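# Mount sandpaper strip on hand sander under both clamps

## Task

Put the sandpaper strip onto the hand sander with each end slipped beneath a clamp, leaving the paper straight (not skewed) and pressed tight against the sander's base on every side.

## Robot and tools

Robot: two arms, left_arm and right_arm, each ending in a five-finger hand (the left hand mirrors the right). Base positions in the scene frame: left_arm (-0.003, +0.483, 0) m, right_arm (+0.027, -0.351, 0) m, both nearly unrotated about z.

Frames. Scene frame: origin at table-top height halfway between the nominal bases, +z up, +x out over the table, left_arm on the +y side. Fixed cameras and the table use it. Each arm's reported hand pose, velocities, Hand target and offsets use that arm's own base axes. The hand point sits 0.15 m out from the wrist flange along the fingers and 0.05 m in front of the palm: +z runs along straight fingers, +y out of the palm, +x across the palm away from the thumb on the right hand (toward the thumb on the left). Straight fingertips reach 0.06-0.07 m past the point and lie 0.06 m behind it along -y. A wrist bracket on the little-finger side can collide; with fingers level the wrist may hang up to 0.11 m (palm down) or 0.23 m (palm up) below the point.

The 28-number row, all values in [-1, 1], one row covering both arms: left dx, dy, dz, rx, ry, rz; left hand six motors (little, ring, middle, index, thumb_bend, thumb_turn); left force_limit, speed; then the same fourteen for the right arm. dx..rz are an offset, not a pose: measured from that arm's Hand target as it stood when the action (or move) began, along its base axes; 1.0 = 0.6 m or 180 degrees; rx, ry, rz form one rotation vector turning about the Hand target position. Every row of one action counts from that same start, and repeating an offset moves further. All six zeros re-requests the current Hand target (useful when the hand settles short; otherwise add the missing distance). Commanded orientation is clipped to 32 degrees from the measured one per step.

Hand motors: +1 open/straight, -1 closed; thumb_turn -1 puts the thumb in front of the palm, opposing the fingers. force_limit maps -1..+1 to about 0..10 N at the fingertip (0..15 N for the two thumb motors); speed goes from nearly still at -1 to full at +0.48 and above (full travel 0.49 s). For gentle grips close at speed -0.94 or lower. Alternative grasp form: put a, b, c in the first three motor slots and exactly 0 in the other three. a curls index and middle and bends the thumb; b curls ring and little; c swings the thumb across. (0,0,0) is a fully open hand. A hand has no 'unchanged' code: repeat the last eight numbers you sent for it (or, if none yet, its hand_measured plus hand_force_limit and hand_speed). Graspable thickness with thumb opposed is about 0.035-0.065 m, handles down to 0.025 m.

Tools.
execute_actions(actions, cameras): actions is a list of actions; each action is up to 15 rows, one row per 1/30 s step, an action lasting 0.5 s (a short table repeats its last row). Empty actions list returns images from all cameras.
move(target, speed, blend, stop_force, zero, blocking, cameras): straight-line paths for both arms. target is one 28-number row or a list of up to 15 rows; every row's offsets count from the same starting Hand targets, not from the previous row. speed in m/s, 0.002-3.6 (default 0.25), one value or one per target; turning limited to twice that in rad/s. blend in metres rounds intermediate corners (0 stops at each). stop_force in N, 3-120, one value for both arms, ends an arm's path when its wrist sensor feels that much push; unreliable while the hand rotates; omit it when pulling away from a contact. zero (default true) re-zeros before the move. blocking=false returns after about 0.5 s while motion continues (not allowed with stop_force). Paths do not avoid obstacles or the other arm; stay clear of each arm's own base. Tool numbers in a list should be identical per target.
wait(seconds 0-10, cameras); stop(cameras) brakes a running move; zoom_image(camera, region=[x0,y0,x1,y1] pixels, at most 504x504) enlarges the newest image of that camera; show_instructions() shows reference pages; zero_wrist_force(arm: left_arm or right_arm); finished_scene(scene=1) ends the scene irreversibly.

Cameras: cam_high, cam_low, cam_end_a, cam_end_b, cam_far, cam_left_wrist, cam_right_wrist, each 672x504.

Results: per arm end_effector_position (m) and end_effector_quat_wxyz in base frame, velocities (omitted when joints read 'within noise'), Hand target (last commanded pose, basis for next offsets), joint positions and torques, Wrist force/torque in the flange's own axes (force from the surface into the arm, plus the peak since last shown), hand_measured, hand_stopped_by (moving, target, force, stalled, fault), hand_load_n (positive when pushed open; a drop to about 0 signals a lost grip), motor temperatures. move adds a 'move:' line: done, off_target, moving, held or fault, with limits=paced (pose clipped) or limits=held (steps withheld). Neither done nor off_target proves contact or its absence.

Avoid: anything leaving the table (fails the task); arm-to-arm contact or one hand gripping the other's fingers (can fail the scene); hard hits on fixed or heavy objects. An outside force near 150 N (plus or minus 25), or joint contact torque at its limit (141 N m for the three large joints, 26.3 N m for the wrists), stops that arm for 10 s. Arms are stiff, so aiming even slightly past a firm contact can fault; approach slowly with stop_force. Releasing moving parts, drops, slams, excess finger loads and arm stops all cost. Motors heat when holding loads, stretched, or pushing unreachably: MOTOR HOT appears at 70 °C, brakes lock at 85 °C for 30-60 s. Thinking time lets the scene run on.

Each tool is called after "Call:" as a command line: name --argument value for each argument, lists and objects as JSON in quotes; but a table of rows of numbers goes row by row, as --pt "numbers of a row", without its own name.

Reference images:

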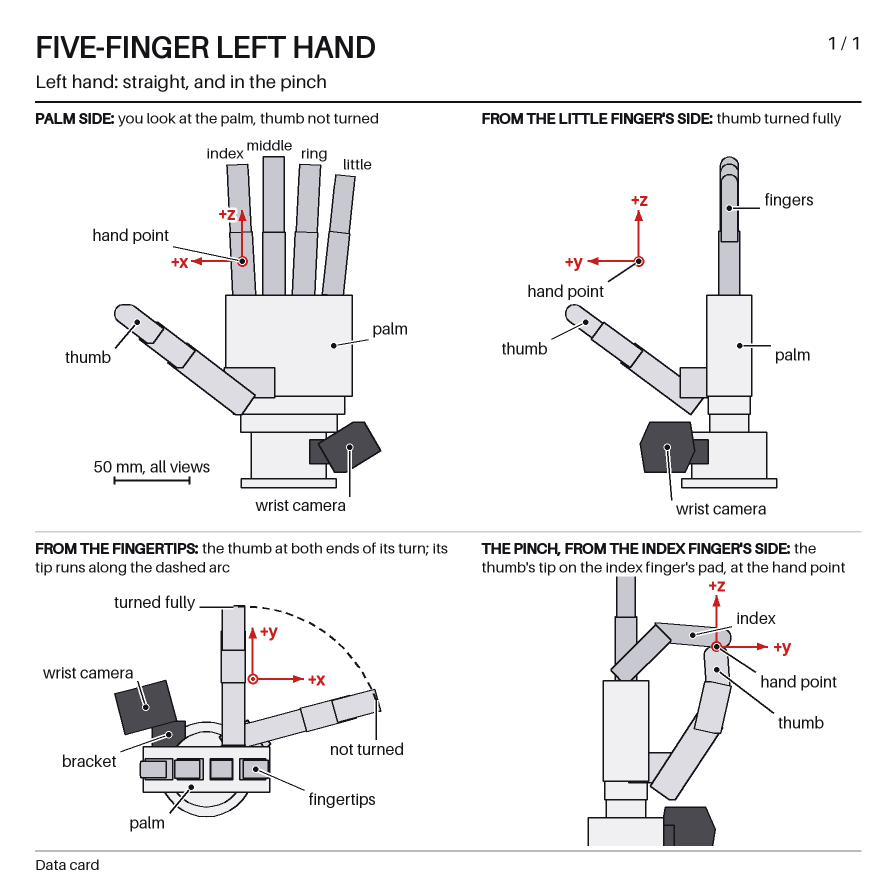

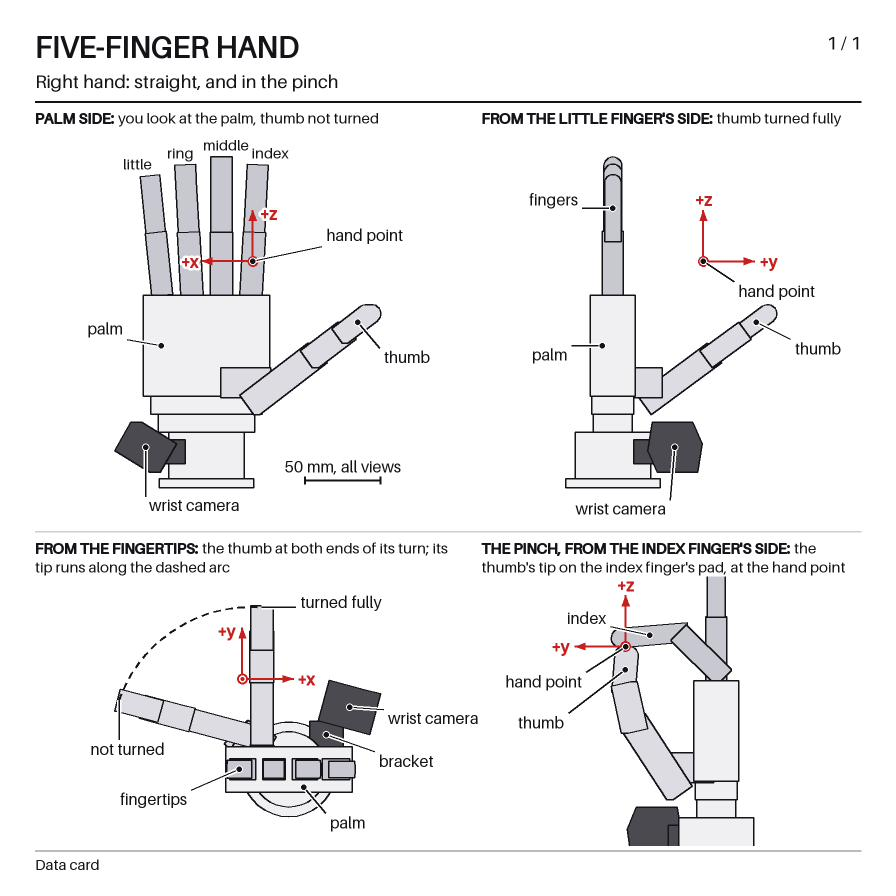

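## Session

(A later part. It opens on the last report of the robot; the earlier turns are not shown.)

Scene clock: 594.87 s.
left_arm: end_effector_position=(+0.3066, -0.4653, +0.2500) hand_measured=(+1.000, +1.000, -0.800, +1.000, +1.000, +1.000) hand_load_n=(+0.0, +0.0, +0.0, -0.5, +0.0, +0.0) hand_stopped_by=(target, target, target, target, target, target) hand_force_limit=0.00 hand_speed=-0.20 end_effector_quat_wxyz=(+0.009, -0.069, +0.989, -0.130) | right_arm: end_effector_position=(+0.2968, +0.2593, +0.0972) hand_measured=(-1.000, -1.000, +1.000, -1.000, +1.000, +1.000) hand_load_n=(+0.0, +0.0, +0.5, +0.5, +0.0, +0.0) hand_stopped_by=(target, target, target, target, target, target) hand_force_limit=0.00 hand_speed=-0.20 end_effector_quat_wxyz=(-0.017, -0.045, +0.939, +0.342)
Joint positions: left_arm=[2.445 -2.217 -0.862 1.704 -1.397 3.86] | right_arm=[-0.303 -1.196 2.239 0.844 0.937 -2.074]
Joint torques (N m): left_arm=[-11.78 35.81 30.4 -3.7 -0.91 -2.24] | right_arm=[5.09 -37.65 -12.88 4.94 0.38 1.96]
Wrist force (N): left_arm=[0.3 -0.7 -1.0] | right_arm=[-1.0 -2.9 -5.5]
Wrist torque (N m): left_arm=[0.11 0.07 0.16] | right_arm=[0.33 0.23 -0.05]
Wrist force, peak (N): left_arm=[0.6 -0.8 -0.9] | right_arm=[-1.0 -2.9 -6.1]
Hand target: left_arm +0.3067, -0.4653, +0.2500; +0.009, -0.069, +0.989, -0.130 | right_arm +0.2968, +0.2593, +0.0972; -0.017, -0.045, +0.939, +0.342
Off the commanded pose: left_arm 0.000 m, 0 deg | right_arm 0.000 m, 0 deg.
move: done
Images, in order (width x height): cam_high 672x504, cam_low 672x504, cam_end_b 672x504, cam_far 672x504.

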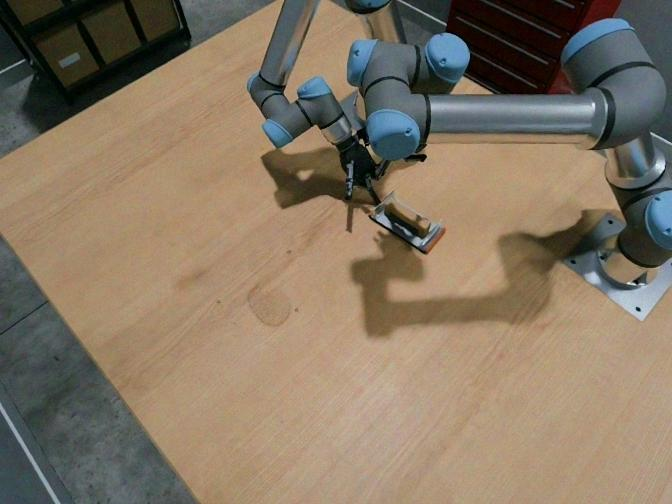

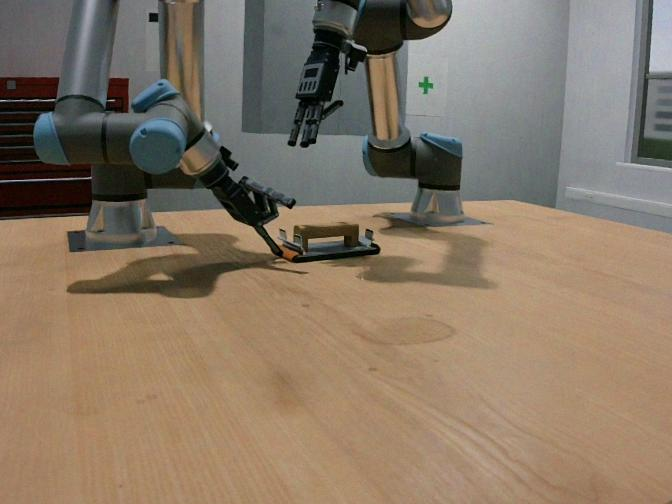

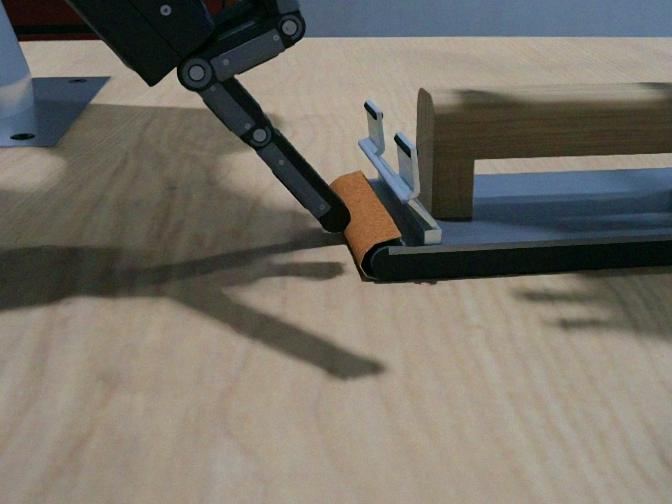

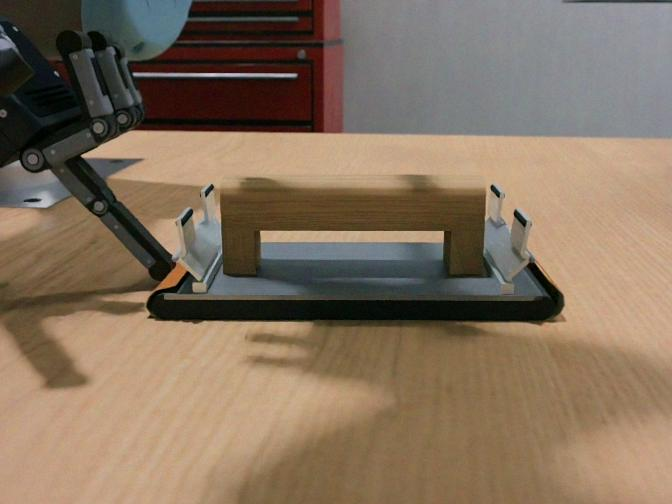

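Call:
move --target '[0,0,-0.1808,0,0,0,1,1,-0.8,1,1,1,0,-0.2,0,0,0,0,0,0,-1,-1,1,-1,1,1,0,-0.2]' --speed 0.15 --cameras '["cam_far", "cam_end_b", "cam_end_a", "cam_left_wrist"]'

Scene clock: 602.20 s.
left_arm: end_effector_position=(+0.3066, -0.4653, +0.1416) hand_measured=(+1.000, +1.000, -0.800, +1.000, +1.000, +1.000) hand_load_n=(+0.0, +0.0, +0.0, +0.0, +0.0, +0.0) hand_stopped_by=(target, target, target, target, target, target) hand_force_limit=0.00 hand_speed=-0.20 end_effector_quat_wxyz=(+0.009, -0.069, +0.989, -0.130) | right_arm: end_effector_position=(+0.2968, +0.2593, +0.0972) hand_measured=(-1.000, -1.000, +1.000, -1.000, +1.000, +1.000) hand_load_n=(+0.0, +0.0, +0.0, +0.0, +0.0, +0.0) hand_stopped_by=(target, target, target, target, target, target) hand_force_limit=0.00 hand_speed=-0.20 end_effector_quat_wxyz=(-0.017, -0.045, +0.939, +0.342)
Joint positions: left_arm=[2.445 -2.238 -1.104 1.967 -1.397 3.86] | right_arm=[-0.303 -1.196 2.239 0.844 0.937 -2.074]
Joint torques (N m): left_arm=[10.29 36.37 8.02 -0.51 1.61 -2.16] | right_arm=[1.24 -36.71 -8.96 4.89 0.35 1.21]
Wrist force (N): left_arm=[0.7 0.1 -0.6] | right_arm=[-1.2 -2.8 -6.0]
Wrist torque (N m): left_arm=[0.26 0.04 0.06] | right_arm=[0.35 0.27 -0.06]
Wrist force, peak (N): left_arm=[0.5 -0.8 -1.6] | right_arm=[-1.1 -2.8 -6.3]
Hand target: left_arm +0.3067, -0.4653, +0.1415; +0.009, -0.069, +0.989, -0.130 | right_arm +0.2968, +0.2593, +0.0972; -0.017, -0.045, +0.939, +0.342
Off the commanded pose: left_arm 0.000 m, 0 deg | right_arm 0.000 m, 0 deg.
move: done
camera_calibration:
cam_left_wrist: T_world_to_cam=[[-0.112776, -0.969061, 0.219551, -0.440227], [-0.8915, 0.196256, 0.408304, 0.308721], [-0.438759, -0.149683, -0.88605, 0.3027], [0, 0, 0, 1]] pos_world=[0.35839, -0.441886, 0.238808]
Images, in order (width x height): cam_end_a 672x504, cam_end_b 672x504, cam_far 672x504, cam_left_wrist 672x504.

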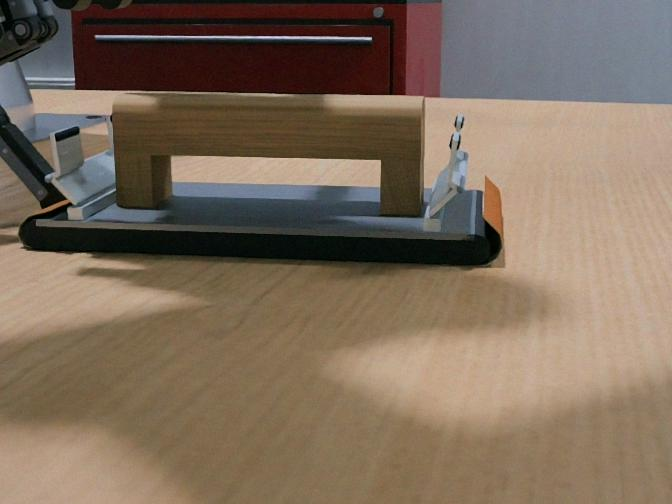

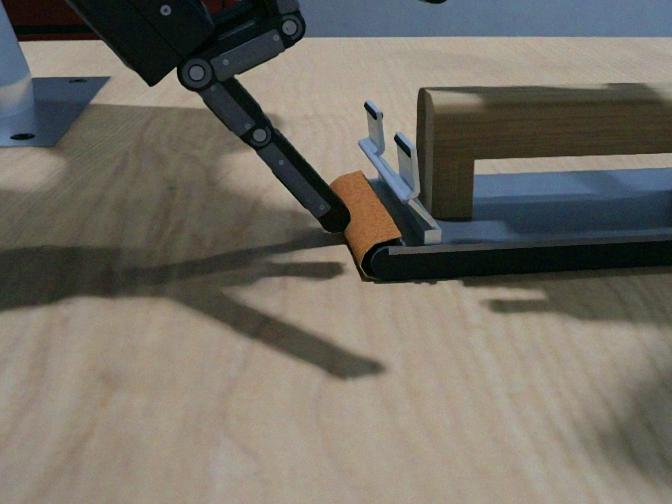

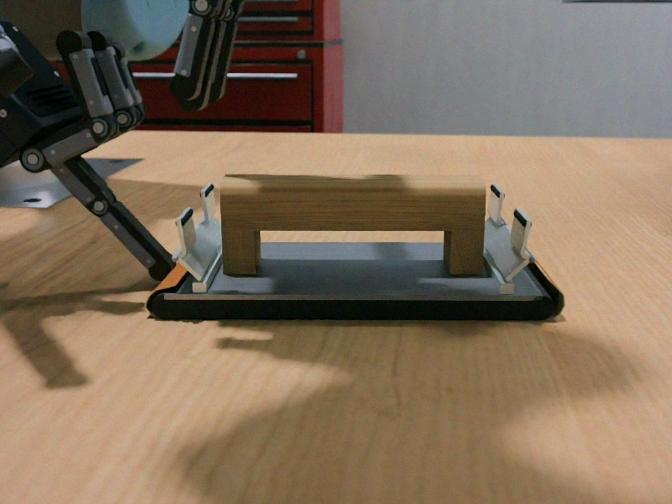

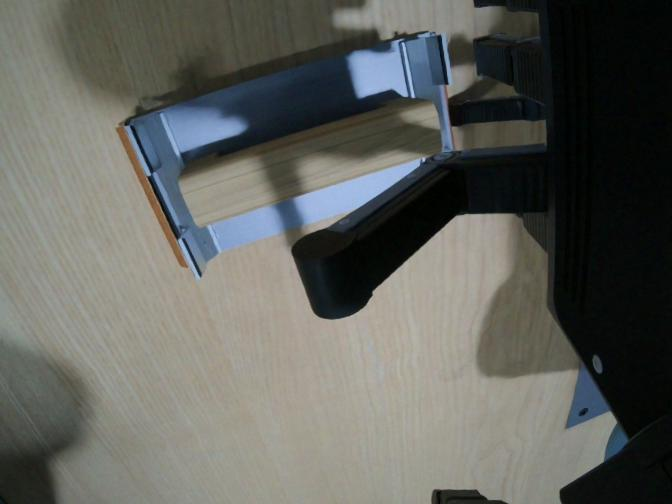

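Call:
zoom_image --camera "cam_left_wrist" --region '[280, 0, 560, 320]'

Call:
zoom_image --camera "cam_far" --region '[20, 0, 270, 200]'

Scaled by 1.575 from the camera's 672x504 image, which has a finer 960x720 frame.

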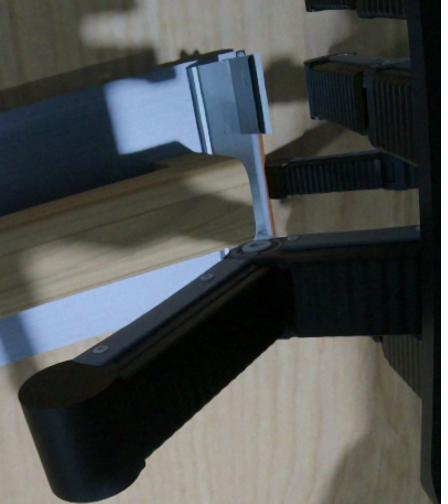

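Scaled by 2.016 from the camera's 672x504 image, which has a finer 960x720 frame.

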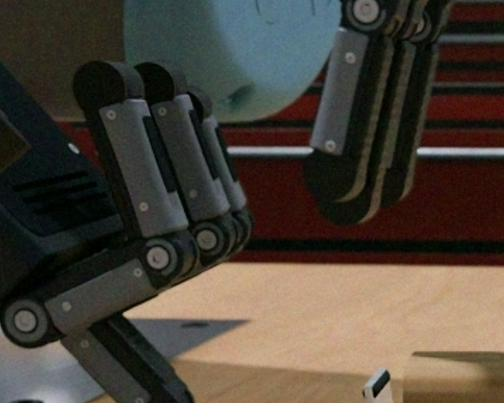

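Call:
move --target '[0,0,-0.045,0,0,0,1,1,-0.8,1,1,1,0,-0.2,0,0,0,0,0,0,-1,-1,1,-1,1,1,0,-0.2]' --speed 0.1 --cameras '["cam_far", "cam_end_b", "cam_end_a", "cam_left_wrist"]'

Call:
zoom_image --camera "cam_far" --region '[120, 60, 280, 240]'

Call:
zoom_image --camera "cam_end_b" --region '[300, 0, 500, 220]'

Call:
zoom_image --camera "cam_left_wrist" --region '[380, 0, 560, 180]'

Scene clock: 651.87 s.
left_arm: end_effector_position=(+0.3067, -0.4653, +0.1146) hand_measured=(+1.000, +1.000, -0.800, +1.000, +1.000, +1.000) hand_load_n=(+0.0, +0.0, +0.0, +0.0, +0.0, +0.0) hand_stopped_by=(target, target, target, target, target, target) hand_force_limit=0.00 hand_speed=-0.20 end_effector_quat_wxyz=(+0.009, -0.069, +0.989, -0.130) | right_arm: end_effector_position=(+0.2968, +0.2593, +0.0972) hand_measured=(-1.000, -1.000, +1.000, -1.000, +1.000, +1.000) hand_load_n=(+0.0, +0.0, +0.0, +0.0, +0.0, +0.0) hand_stopped_by=(target, target, target, target, target, target) hand_force_limit=0.00 hand_speed=-0.20 end_effector_quat_wxyz=(-0.017, -0.045, +0.939, +0.342)
Joint positions: left_arm=[2.445 -2.254 -1.148 2.027 -1.397 3.86] | right_arm=[-0.303 -1.196 2.239 0.844 0.937 -2.074]
Joint torques (N m): left_arm=[8.71 37.01 7.88 -0.61 0.1 -1.01] | right_arm=[-1.09 -38.35 -6.03 4.96 0.36 0.65]
Wrist force (N): left_arm=[0.6 -0.2 -1.1] | right_arm=[-1.0 -2.8 -6.0]
Wrist torque (N m): left_arm=[0.24 0.04 0.06] | right_arm=[0.35 0.25 -0.06]
Wrist force, peak (N): left_arm=[0.6 -0.2 -1.1] | right_arm=[-1.1 -2.8 -6.2]
Hand target: left_arm +0.3067, -0.4653, +0.1145; +0.009, -0.069, +0.989, -0.130 | right_arm +0.2968, +0.2593, +0.0972; -0.017, -0.045, +0.939, +0.342
Off the commanded pose: left_arm 0.000 m, 0 deg | right_arm 0.000 m, 0 deg.
move: done
camera_calibration:
cam_left_wrist: T_world_to_cam=[[-0.11269, -0.96908, 0.219511, -0.434331], [-0.891512, 0.196161, 0.408323, 0.319703], [-0.438757, -0.149683, -0.886052, 0.278776], [0, 0, 0, 1]] pos_world=[0.358389, -0.441887, 0.211809]
Images, in order (width x height): cam_end_a 672x504, cam_end_b 672x504, cam_far 672x504, cam_left_wrist 672x504.

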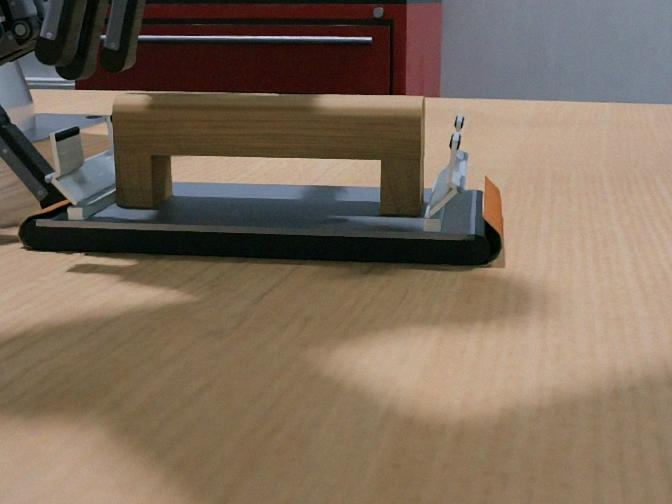

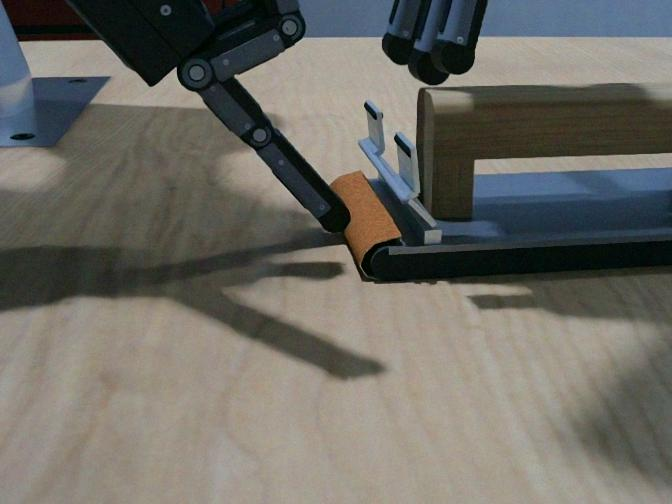

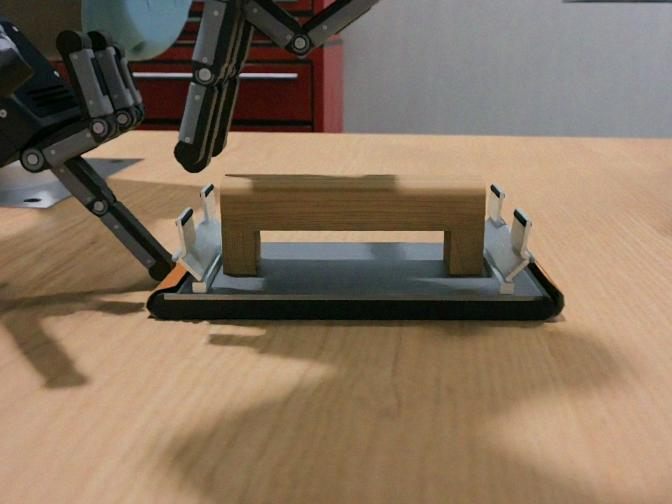

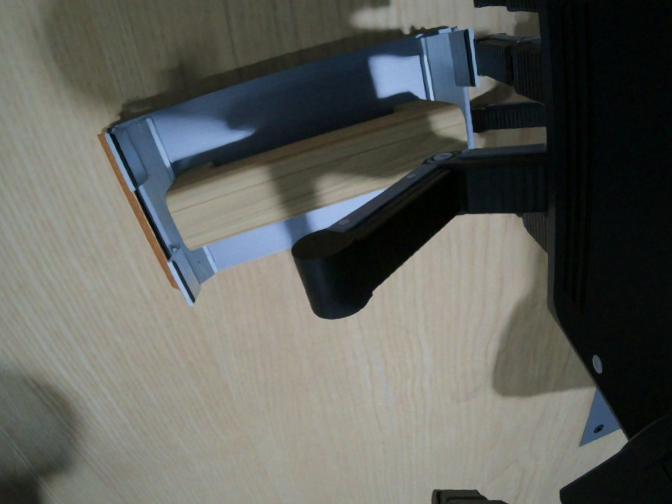

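Scaled by 2.800 from the camera's 672x504 image, which has a finer 960x720 frame.

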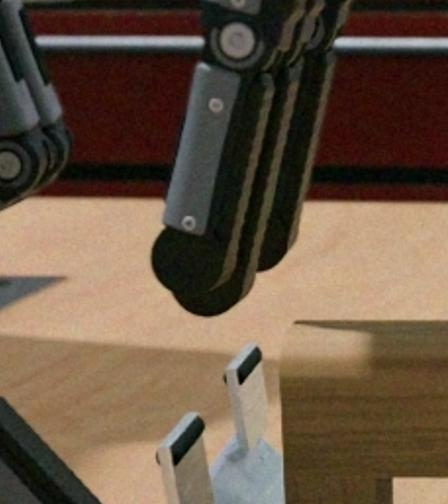

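Scaled by 2.291 from the camera's 672x504 image, which has a finer 960x720 frame.

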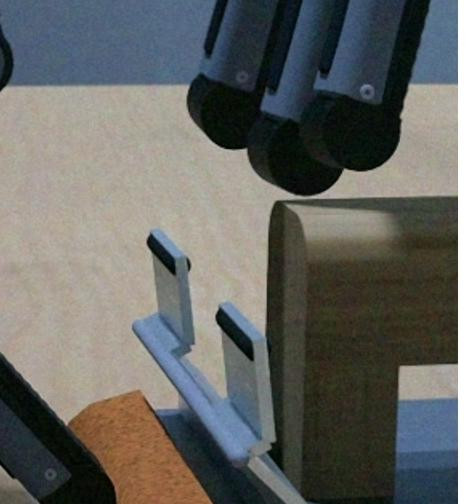

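Scaled by 2.800 from the camera's 672x504 image, which has a finer 960x720 frame.

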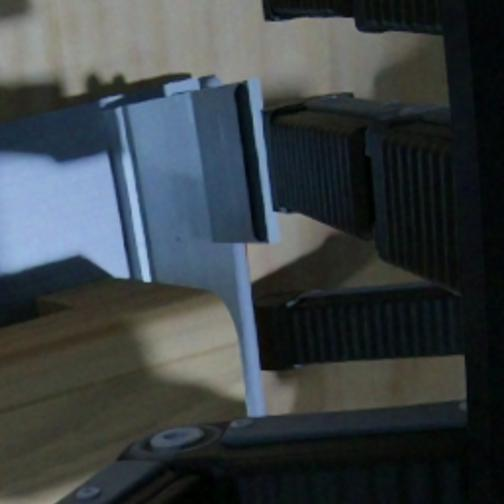

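Call:
move --target '[-0.0081,-0.0053,-0.03,0,0,0.0089,1,1,-0.8,1,1,1,0,-0.2,0,0,0,0,0,0,-1,-1,1,-1,1,1,0,-0.2]' --speed 0.05 --stop_force 5 --cameras '["cam_far", "cam_end_b", "cam_end_a", "cam_left_wrist"]'

Call:
zoom_image --camera "cam_far" --region '[120, 120, 280, 300]'

Call:
zoom_image --camera "cam_end_b" --region '[320, 40, 480, 220]'

Call:
zoom_image --camera "cam_left_wrist" --region '[380, 0, 560, 180]'

Scene clock: 679.07 s.
left_arm: end_effector_position=(+0.3018, -0.4685, +0.0965) hand_measured=(+1.000, +1.000, -0.800, +1.000, +1.000, +1.000) hand_load_n=(+0.0, +0.0, +0.5, +0.0, +0.0, +0.0) hand_stopped_by=(target, target, target, target, target, target) hand_force_limit=0.00 hand_speed=-0.20 end_effector_quat_wxyz=(+0.011, -0.083, +0.988, -0.130) | right_arm: end_effector_position=(+0.2968, +0.2593, +0.0972) hand_measured=(-1.000, -1.000, +1.000, -1.000, +1.000, +1.000) hand_load_n=(+0.0, +0.0, +0.0, +0.0, +0.0, +0.0) hand_stopped_by=(target, target, target, target, target, target) hand_force_limit=0.00 hand_speed=-0.20 end_effector_quat_wxyz=(-0.017, -0.045, +0.939, +0.342)
Joint positions: left_arm=[2.436 -2.263 -1.178 2.073 -1.405 3.823] | right_arm=[-0.303 -1.196 2.239 0.844 0.937 -2.074]
Joint torques (N m): left_arm=[-12 36.84 8.75 -0.53 -1.21 -2.23] | right_arm=[-3.49 -37.55 -1.84 4.78 0.32 -0.13]
Wrist force (N): left_arm=[0.5 0.3 -1.2] | right_arm=[-1.1 -2.7 -5.8]
Wrist torque (N m): left_arm=[0.34 0.09 0.13] | right_arm=[0.36 0.25 -0.06]
Wrist force, peak (N): left_arm=[0.8 0.3 -1.4] | right_arm=[-1.3 -2.8 -6.2]
Hand target: left_arm +0.3018, -0.4685, +0.0965; +0.011, -0.083, +0.988, -0.130 | right_arm +0.2968, +0.2593, +0.0972; -0.017, -0.045, +0.939, +0.342
Off the commanded pose: left_arm 0.000 m, 0 deg | right_arm 0.000 m, 0 deg.
move: done
camera_calibration:
cam_left_wrist: T_world_to_cam=[[-0.0855501, -0.971838, 0.219573, -0.443423], [-0.896639, 0.171187, 0.40833, 0.313231], [-0.434418, -0.161946, -0.886033, 0.25309], [0, 0, 0, 1]] pos_world=[0.352867, -0.44357, 0.193708]
Images, in order (width x height): cam_end_a 672x504, cam_end_b 672x504, cam_far 672x504, cam_left_wrist 672x504.

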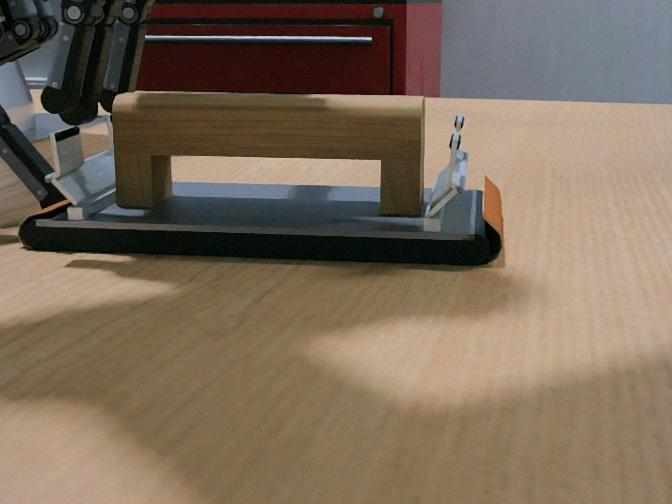

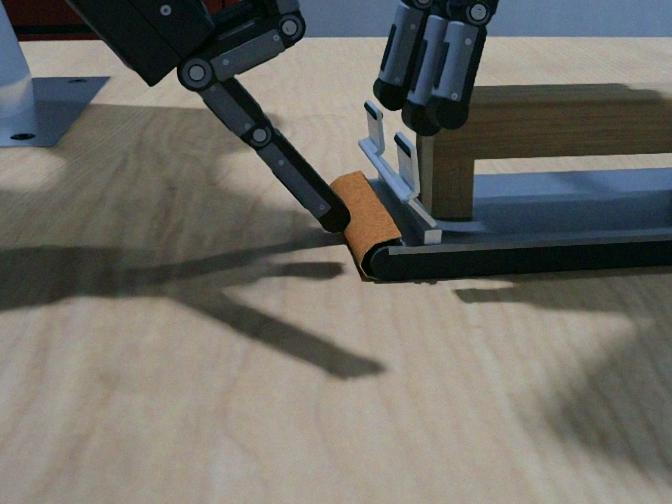

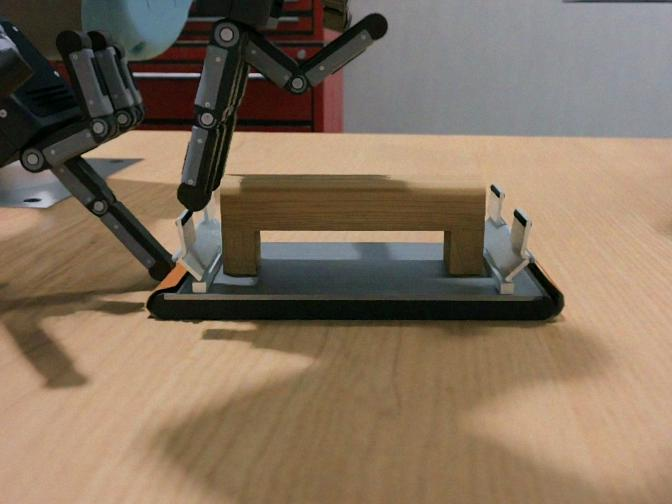

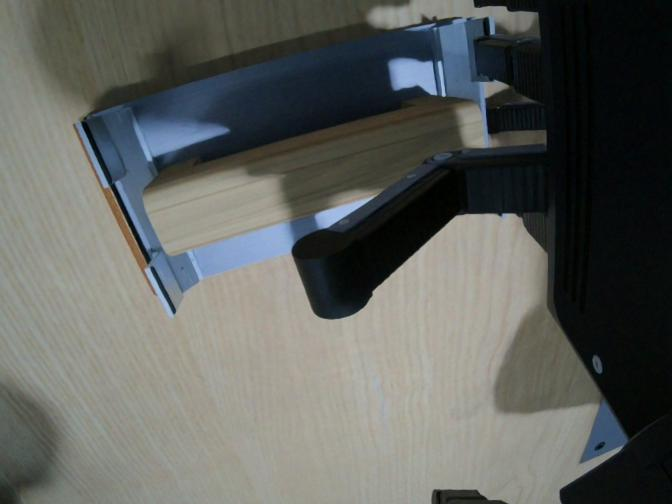

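Scaled by 2.800 from the camera's 672x504 image, which has a finer 960x720 frame.

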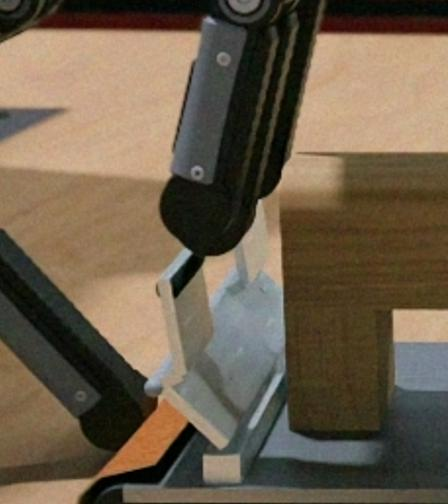

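Scaled by 2.800 from the camera's 672x504 image, which has a finer 960x720 frame.

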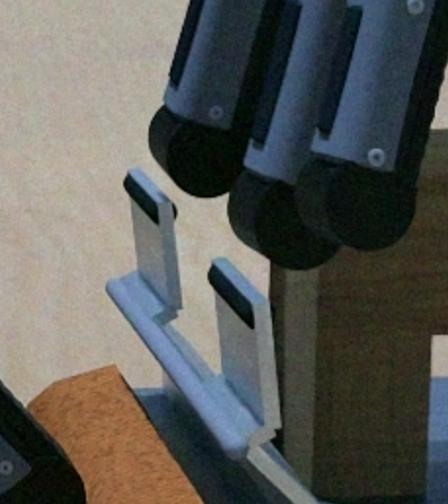

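Scaled by 2.800 from the camera's 672x504 image, which has a finer 960x720 frame.

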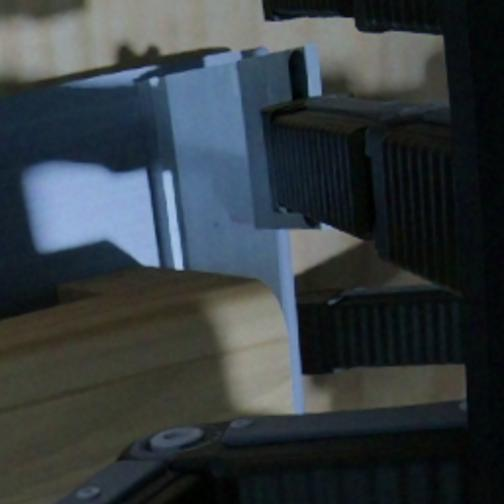

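Call:
move --pt "-0.0006 0.0042 -0.0067 0 0 0 1 1 -0.8 1 1 1 0 -0.2 0 0 0 0 0 0 -1 -1 1 -1 1 1 0 -0.2" --pt "0.0003 -0.0019 -0.0092 0 0 0 1 1 -0.8 1 1 1 0 -0.2 0 0 0 0 0 0 -1 -1 1 -1 1 1 0 -0.2" --speed 0.03 --stop_force 12 --blend '[0.001,0]' --cameras '["cam_far", "cam_end_b", "cam_left_wrist"]'

Call:
zoom_image --camera "cam_far" --region '[120, 140, 280, 320]'

Call:
zoom_image --camera "cam_end_b" --region '[320, 60, 480, 240]'

Scene clock: 697.20 s.
left_arm: end_effector_position=(+0.3020, -0.4697, +0.0910) hand_measured=(+1.000, +1.000, -0.800, +1.000, +1.000, +1.000) hand_load_n=(+0.0, +0.0, +0.0, +0.0, +0.0, +0.0) hand_stopped_by=(target, target, target, target, target, target) hand_force_limit=0.00 hand_speed=-0.20 end_effector_quat_wxyz=(+0.011, -0.083, +0.988, -0.130) | right_arm: end_effector_position=(+0.2968, +0.2593, +0.0972) hand_measured=(-1.000, -1.000, +1.000, -1.000, +1.000, +1.000) hand_load_n=(+0.0, +0.5, +0.0, +0.0, +0.0, +0.0) hand_stopped_by=(target, target, target, target, target, target) hand_force_limit=0.00 hand_speed=-0.20 end_effector_quat_wxyz=(-0.017, -0.045, +0.939, +0.342)
Joint positions: left_arm=[2.435 -2.27 -1.181 2.083 -1.405 3.821] | right_arm=[-0.303 -1.196 2.239 0.844 0.937 -2.074]
Joint torques (N m): left_arm=[-12.75 33.91 27.1 -2.78 -0.83 -2.3] | right_arm=[-3.93 -36.91 -0.78 4.71 0.25 -0.98]
Wrist force (N): left_arm=[0.2 0.8 -6.5] | right_arm=[-1.0 -2.7 -5.6]
Wrist torque (N m): left_arm=[0.66 0.12 0.12] | right_arm=[0.32 0.24 -0.05]
Wrist force, peak (N): left_arm=[0.6 1.3 -8.4] | right_arm=[-0.9 -2.8 -6.2]
Hand target: left_arm +0.3020, -0.4697, +0.0910; +0.011, -0.083, +0.988, -0.130 | right_arm +0.2968, +0.2593, +0.0972; -0.017, -0.045, +0.939, +0.342
Off the commanded pose: left_arm 0.000 m, 0 deg | right_arm 0.000 m, 0 deg.
move: done
camera_calibration:
cam_left_wrist: T_world_to_cam=[[-0.0855564, -0.971839, 0.219566, -0.443339], [-0.896678, 0.171175, 0.40825, 0.315926], [-0.434337, -0.161951, -0.886072, 0.247996], [0, 0, 0, 1]] pos_world=[0.353067, -0.44477, 0.188108]
Images, in order (width x height): cam_end_b 672x504, cam_far 672x504, cam_left_wrist 672x504.

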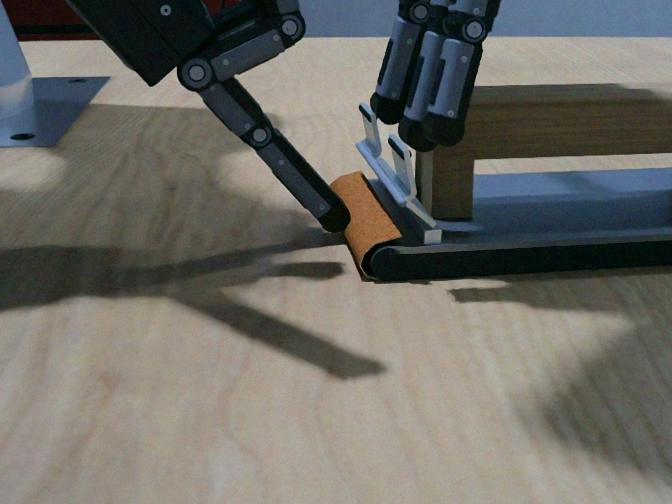

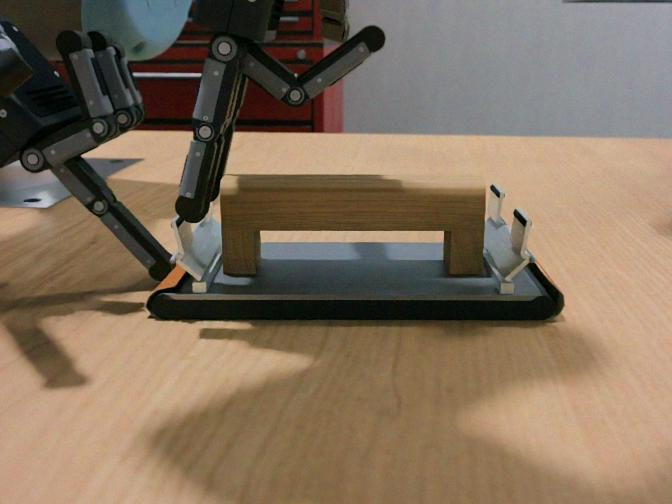

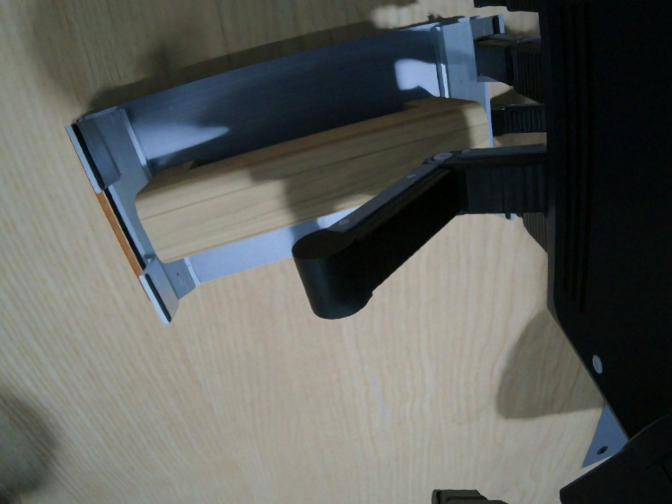

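Scaled by 2.800 from the camera's 672x504 image, which has a finer 960x720 frame.

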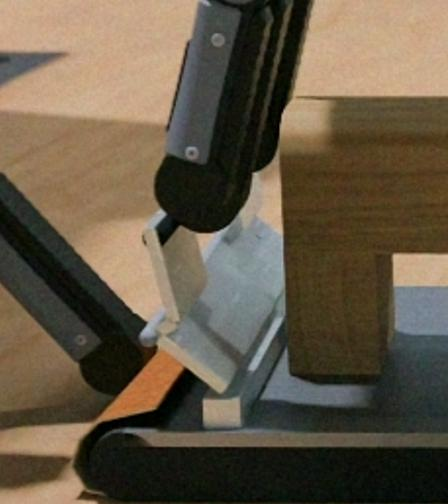

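Scaled by 2.800 from the camera's 672x504 image, which has a finer 960x720 frame.

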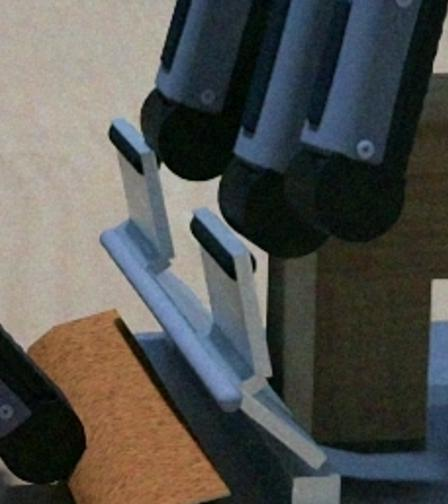

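Call:
move --pt "0.0008 -0.0056 -0.0033 0 0 0 1 1 -0.8 1 1 1 0 -0.2 0 0 0 0 0 0 -1 -1 1 -1 1 1 0 -0.2" --pt "0.0016 -0.0107 -0.0075 0 0 0 1 1 -0.8 1 1 1 0 -0.2 0 0 0 0 0 0 -1 -1 1 -1 1 1 0 -0.2" --speed 0.03 --stop_force 12 --blend '[0.001,0]' --cameras '["cam_far", "cam_end_b"]'

Call:
zoom_image --camera "cam_far" --region '[120, 140, 280, 320]'

Call:
zoom_image --camera "cam_end_b" --region '[320, 60, 480, 240]'

Scene clock: 709.13 s.
left_arm: end_effector_position=(+0.3029, -0.4761, +0.0865) hand_measured=(+1.000, +1.000, -0.800, +1.000, +1.000, +1.000) hand_load_n=(+0.0, +0.0, +0.0, +0.0, +0.0, +0.0) hand_stopped_by=(target, target, target, target, target, target) hand_force_limit=0.00 hand_speed=-0.20 end_effector_quat_wxyz=(+0.011, -0.083, +0.988, -0.130) | right_arm: end_effector_position=(+0.2968, +0.2593, +0.0972) hand_measured=(-1.000, -1.000, +1.000, -1.000, +1.000, +1.000) hand_load_n=(+0.0, +0.0, +0.0, +0.0, +0.0, +0.0) hand_stopped_by=(target, target, target, target, target, target) hand_force_limit=0.00 hand_speed=-0.20 end_effector_quat_wxyz=(-0.017, -0.045, +0.939, +0.342)
Joint positions: left_arm=[2.427 -2.288 -1.162 2.083 -1.407 3.814] | right_arm=[-0.303 -1.196 2.239 0.844 0.937 -2.074]
Joint torques (N m): left_arm=[-11.76 37.49 28.03 -0.61 -1.11 -2.24] | right_arm=[-2.2 -36.61 -1.04 4.85 0.3 -1.57]
Wrist force (N): left_arm=[0.6 0.4 -0.5] | right_arm=[-1.4 -1.5 0.2]
Wrist torque (N m): left_arm=[0.32 0.11 0.14] | right_arm=[0.01 0.13 -0.04]
Wrist force, peak (N): left_arm=[0.2 0.7 -7.1] | right_arm=[-1.0 -2.3 -6.2]
Hand target: left_arm +0.3029, -0.4761, +0.0865; +0.011, -0.083, +0.988, -0.130 | right_arm +0.2968, +0.2593, +0.0972; -0.017, -0.045, +0.939, +0.342
Off the commanded pose: left_arm 0.000 m, 0 deg | right_arm 0.000 m, 0 deg.
move: done
Images, in order (width x height): cam_end_b 672x504, cam_far 672x504.

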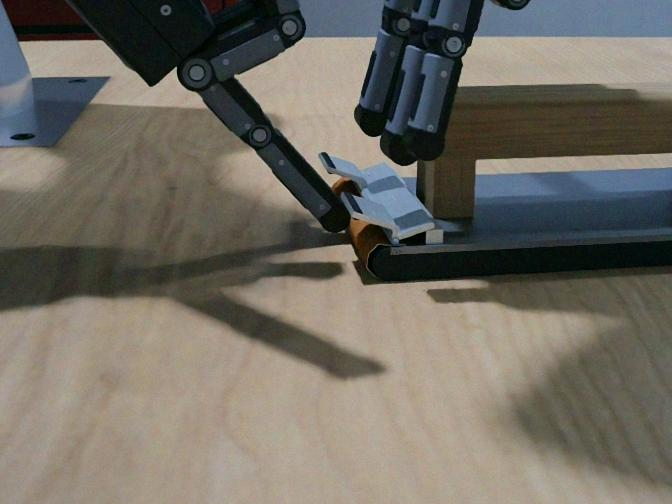

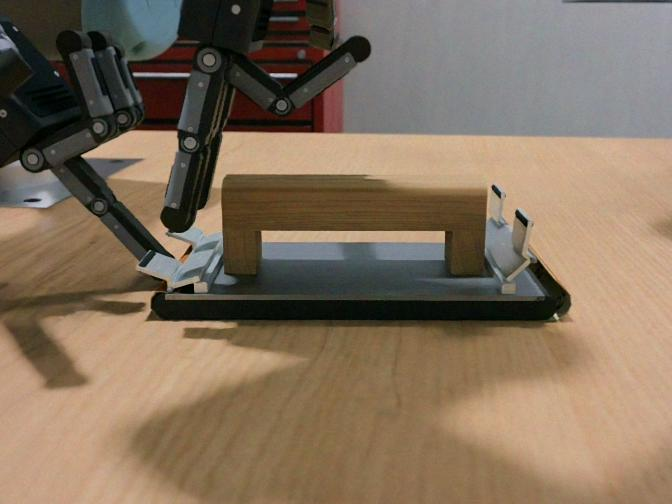

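Scaled by 2.800 from the camera's 672x504 image, which has a finer 960x720 frame.

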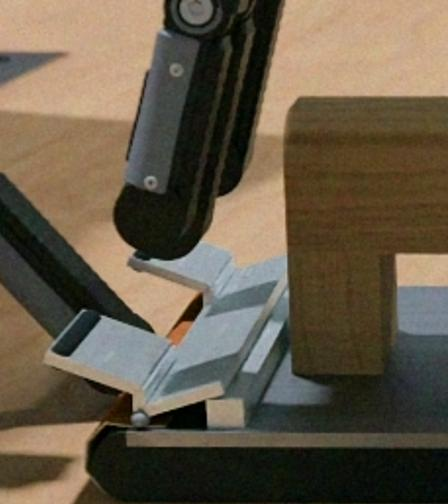

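Scaled by 2.800 from the camera's 672x504 image, which has a finer 960x720 frame.

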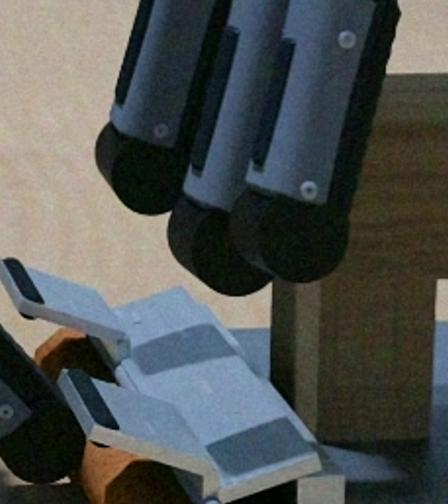

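Call:
move --target '[0,0,0.13,0,0,0,1,1,-0.8,1,1,1,0,-0.2,0,0,0,0,0,0,-1,-1,1,-1,1,1,0,-0.2]' --speed 0.2 --cameras '["cam_far", "cam_end_b", "cam_end_a"]'

Call:
zoom_image --camera "cam_far" --region '[110, 170, 270, 330]'

Call:
zoom_image --camera "cam_end_b" --region '[290, 120, 470, 300]'

Call:
zoom_image --camera "cam_far" --region '[470, 170, 600, 330]'

Call:
zoom_image --camera "cam_end_a" --region '[390, 90, 550, 290]'

Scene clock: 718.43 s.
left_arm: end_effector_position=(+0.3029, -0.4761, +0.1644) hand_measured=(+1.000, +1.000, -0.800, +1.000, +1.000, +1.000) hand_load_n=(+0.0, +0.0, +0.0, +0.0, +0.0, +0.0) hand_stopped_by=(target, target, target, target, target, target) hand_force_limit=0.00 hand_speed=-0.20 end_effector_quat_wxyz=(+0.011, -0.083, +0.988, -0.130) | right_arm: end_effector_position=(+0.2968, +0.2593, +0.0972) hand_measured=(-1.000, -1.000, +1.000, -1.000, +1.000, +1.000) hand_load_n=(+0.0, +0.0, +0.5, +0.0, +0.0, +0.0) hand_stopped_by=(target, target, target, target, target, target) hand_force_limit=0.00 hand_speed=-0.20 end_effector_quat_wxyz=(-0.017, -0.045, +0.939, +0.342)
Joint positions: left_arm=[2.427 -2.242 -1.036 1.911 -1.407 3.814] | right_arm=[-0.303 -1.196 2.239 0.844 0.937 -2.074]
Joint torques (N m): left_arm=[-3.25 51.92 28.75 -3.92 -1.17 1.88] | right_arm=[-1.85 -37.01 -0.96 4.71 0.12 -1.59]
Wrist force (N): left_arm=[0.7 -0.1 -0.6] | right_arm=[-1.4 -1.4 -0.3]
Wrist torque (N m): left_arm=[0.24 0.08 0.18] | right_arm=[0.04 0.14 -0.05]
Wrist force, peak (N): left_arm=[0.5 0.0 -1.6] | right_arm=[-1.6 -1.8 -0.2]
Hand target: left_arm +0.3029, -0.4761, +0.1645; +0.011, -0.083, +0.988, -0.130 | right_arm +0.2968, +0.2593, +0.0972; -0.017, -0.045, +0.939, +0.342
Off the commanded pose: left_arm 0.000 m, 0 deg | right_arm 0.000 m, 0 deg.
move: done
Images, in order (width x height): cam_end_a 672x504, cam_end_b 672x504, cam_far 672x504.

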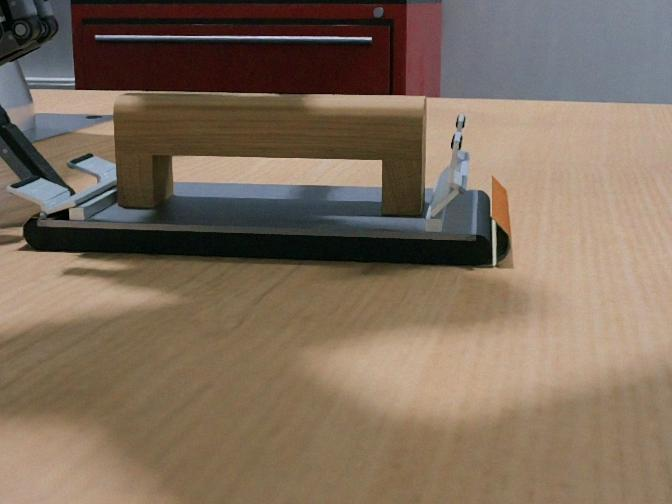

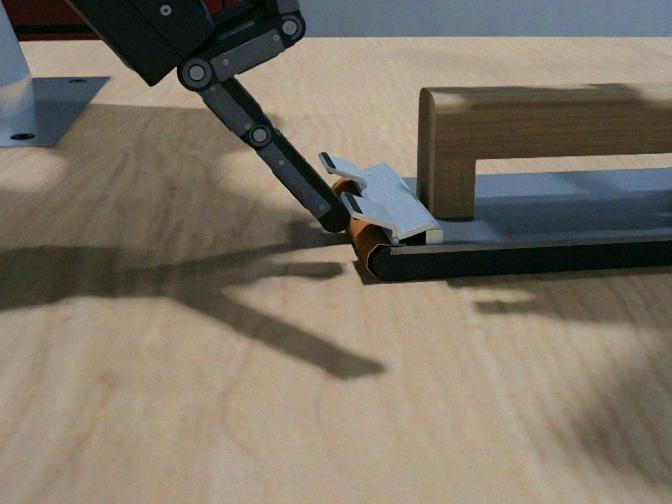

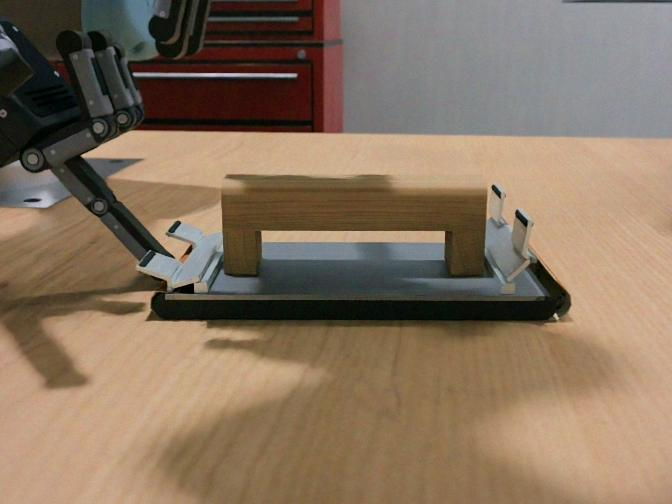

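Scaled by 3.150 from the camera's 672x504 image, which has a finer 960x720 frame.

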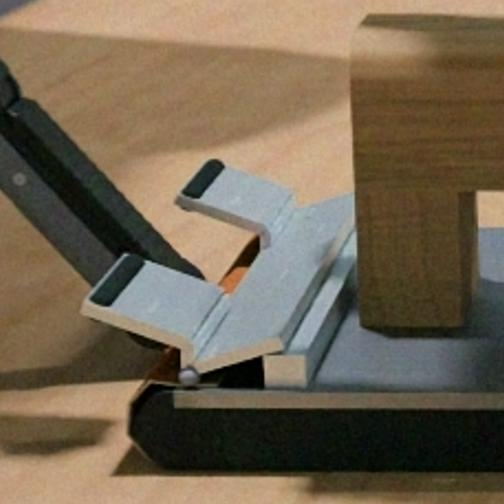

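Scaled by 2.800 from the camera's 672x504 image, which has a finer 960x720 frame.

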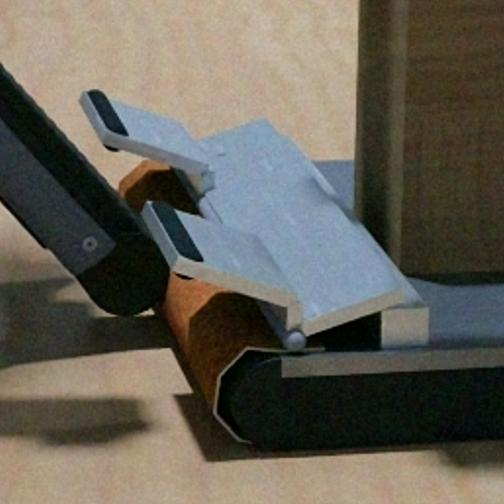

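Scaled by 3.150 from the camera's 672x504 image, which has a finer 960x720 frame.

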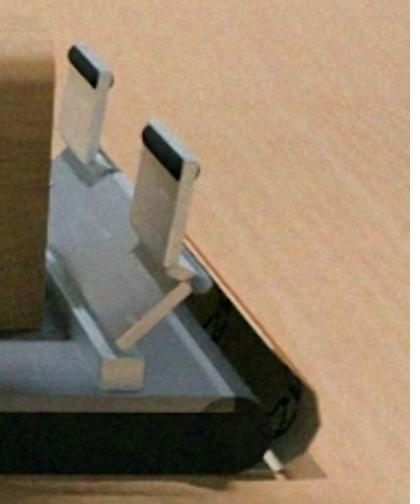

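Scaled by 2.520 from the camera's 672x504 image, which has a finer 960x720 frame.

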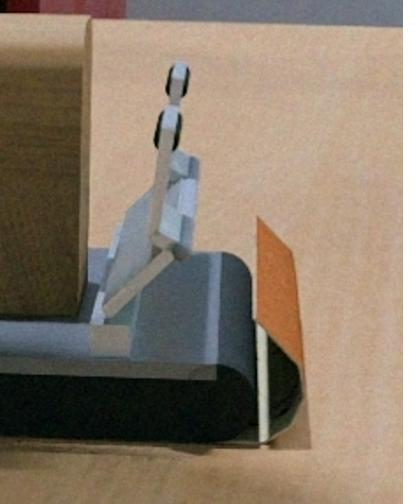

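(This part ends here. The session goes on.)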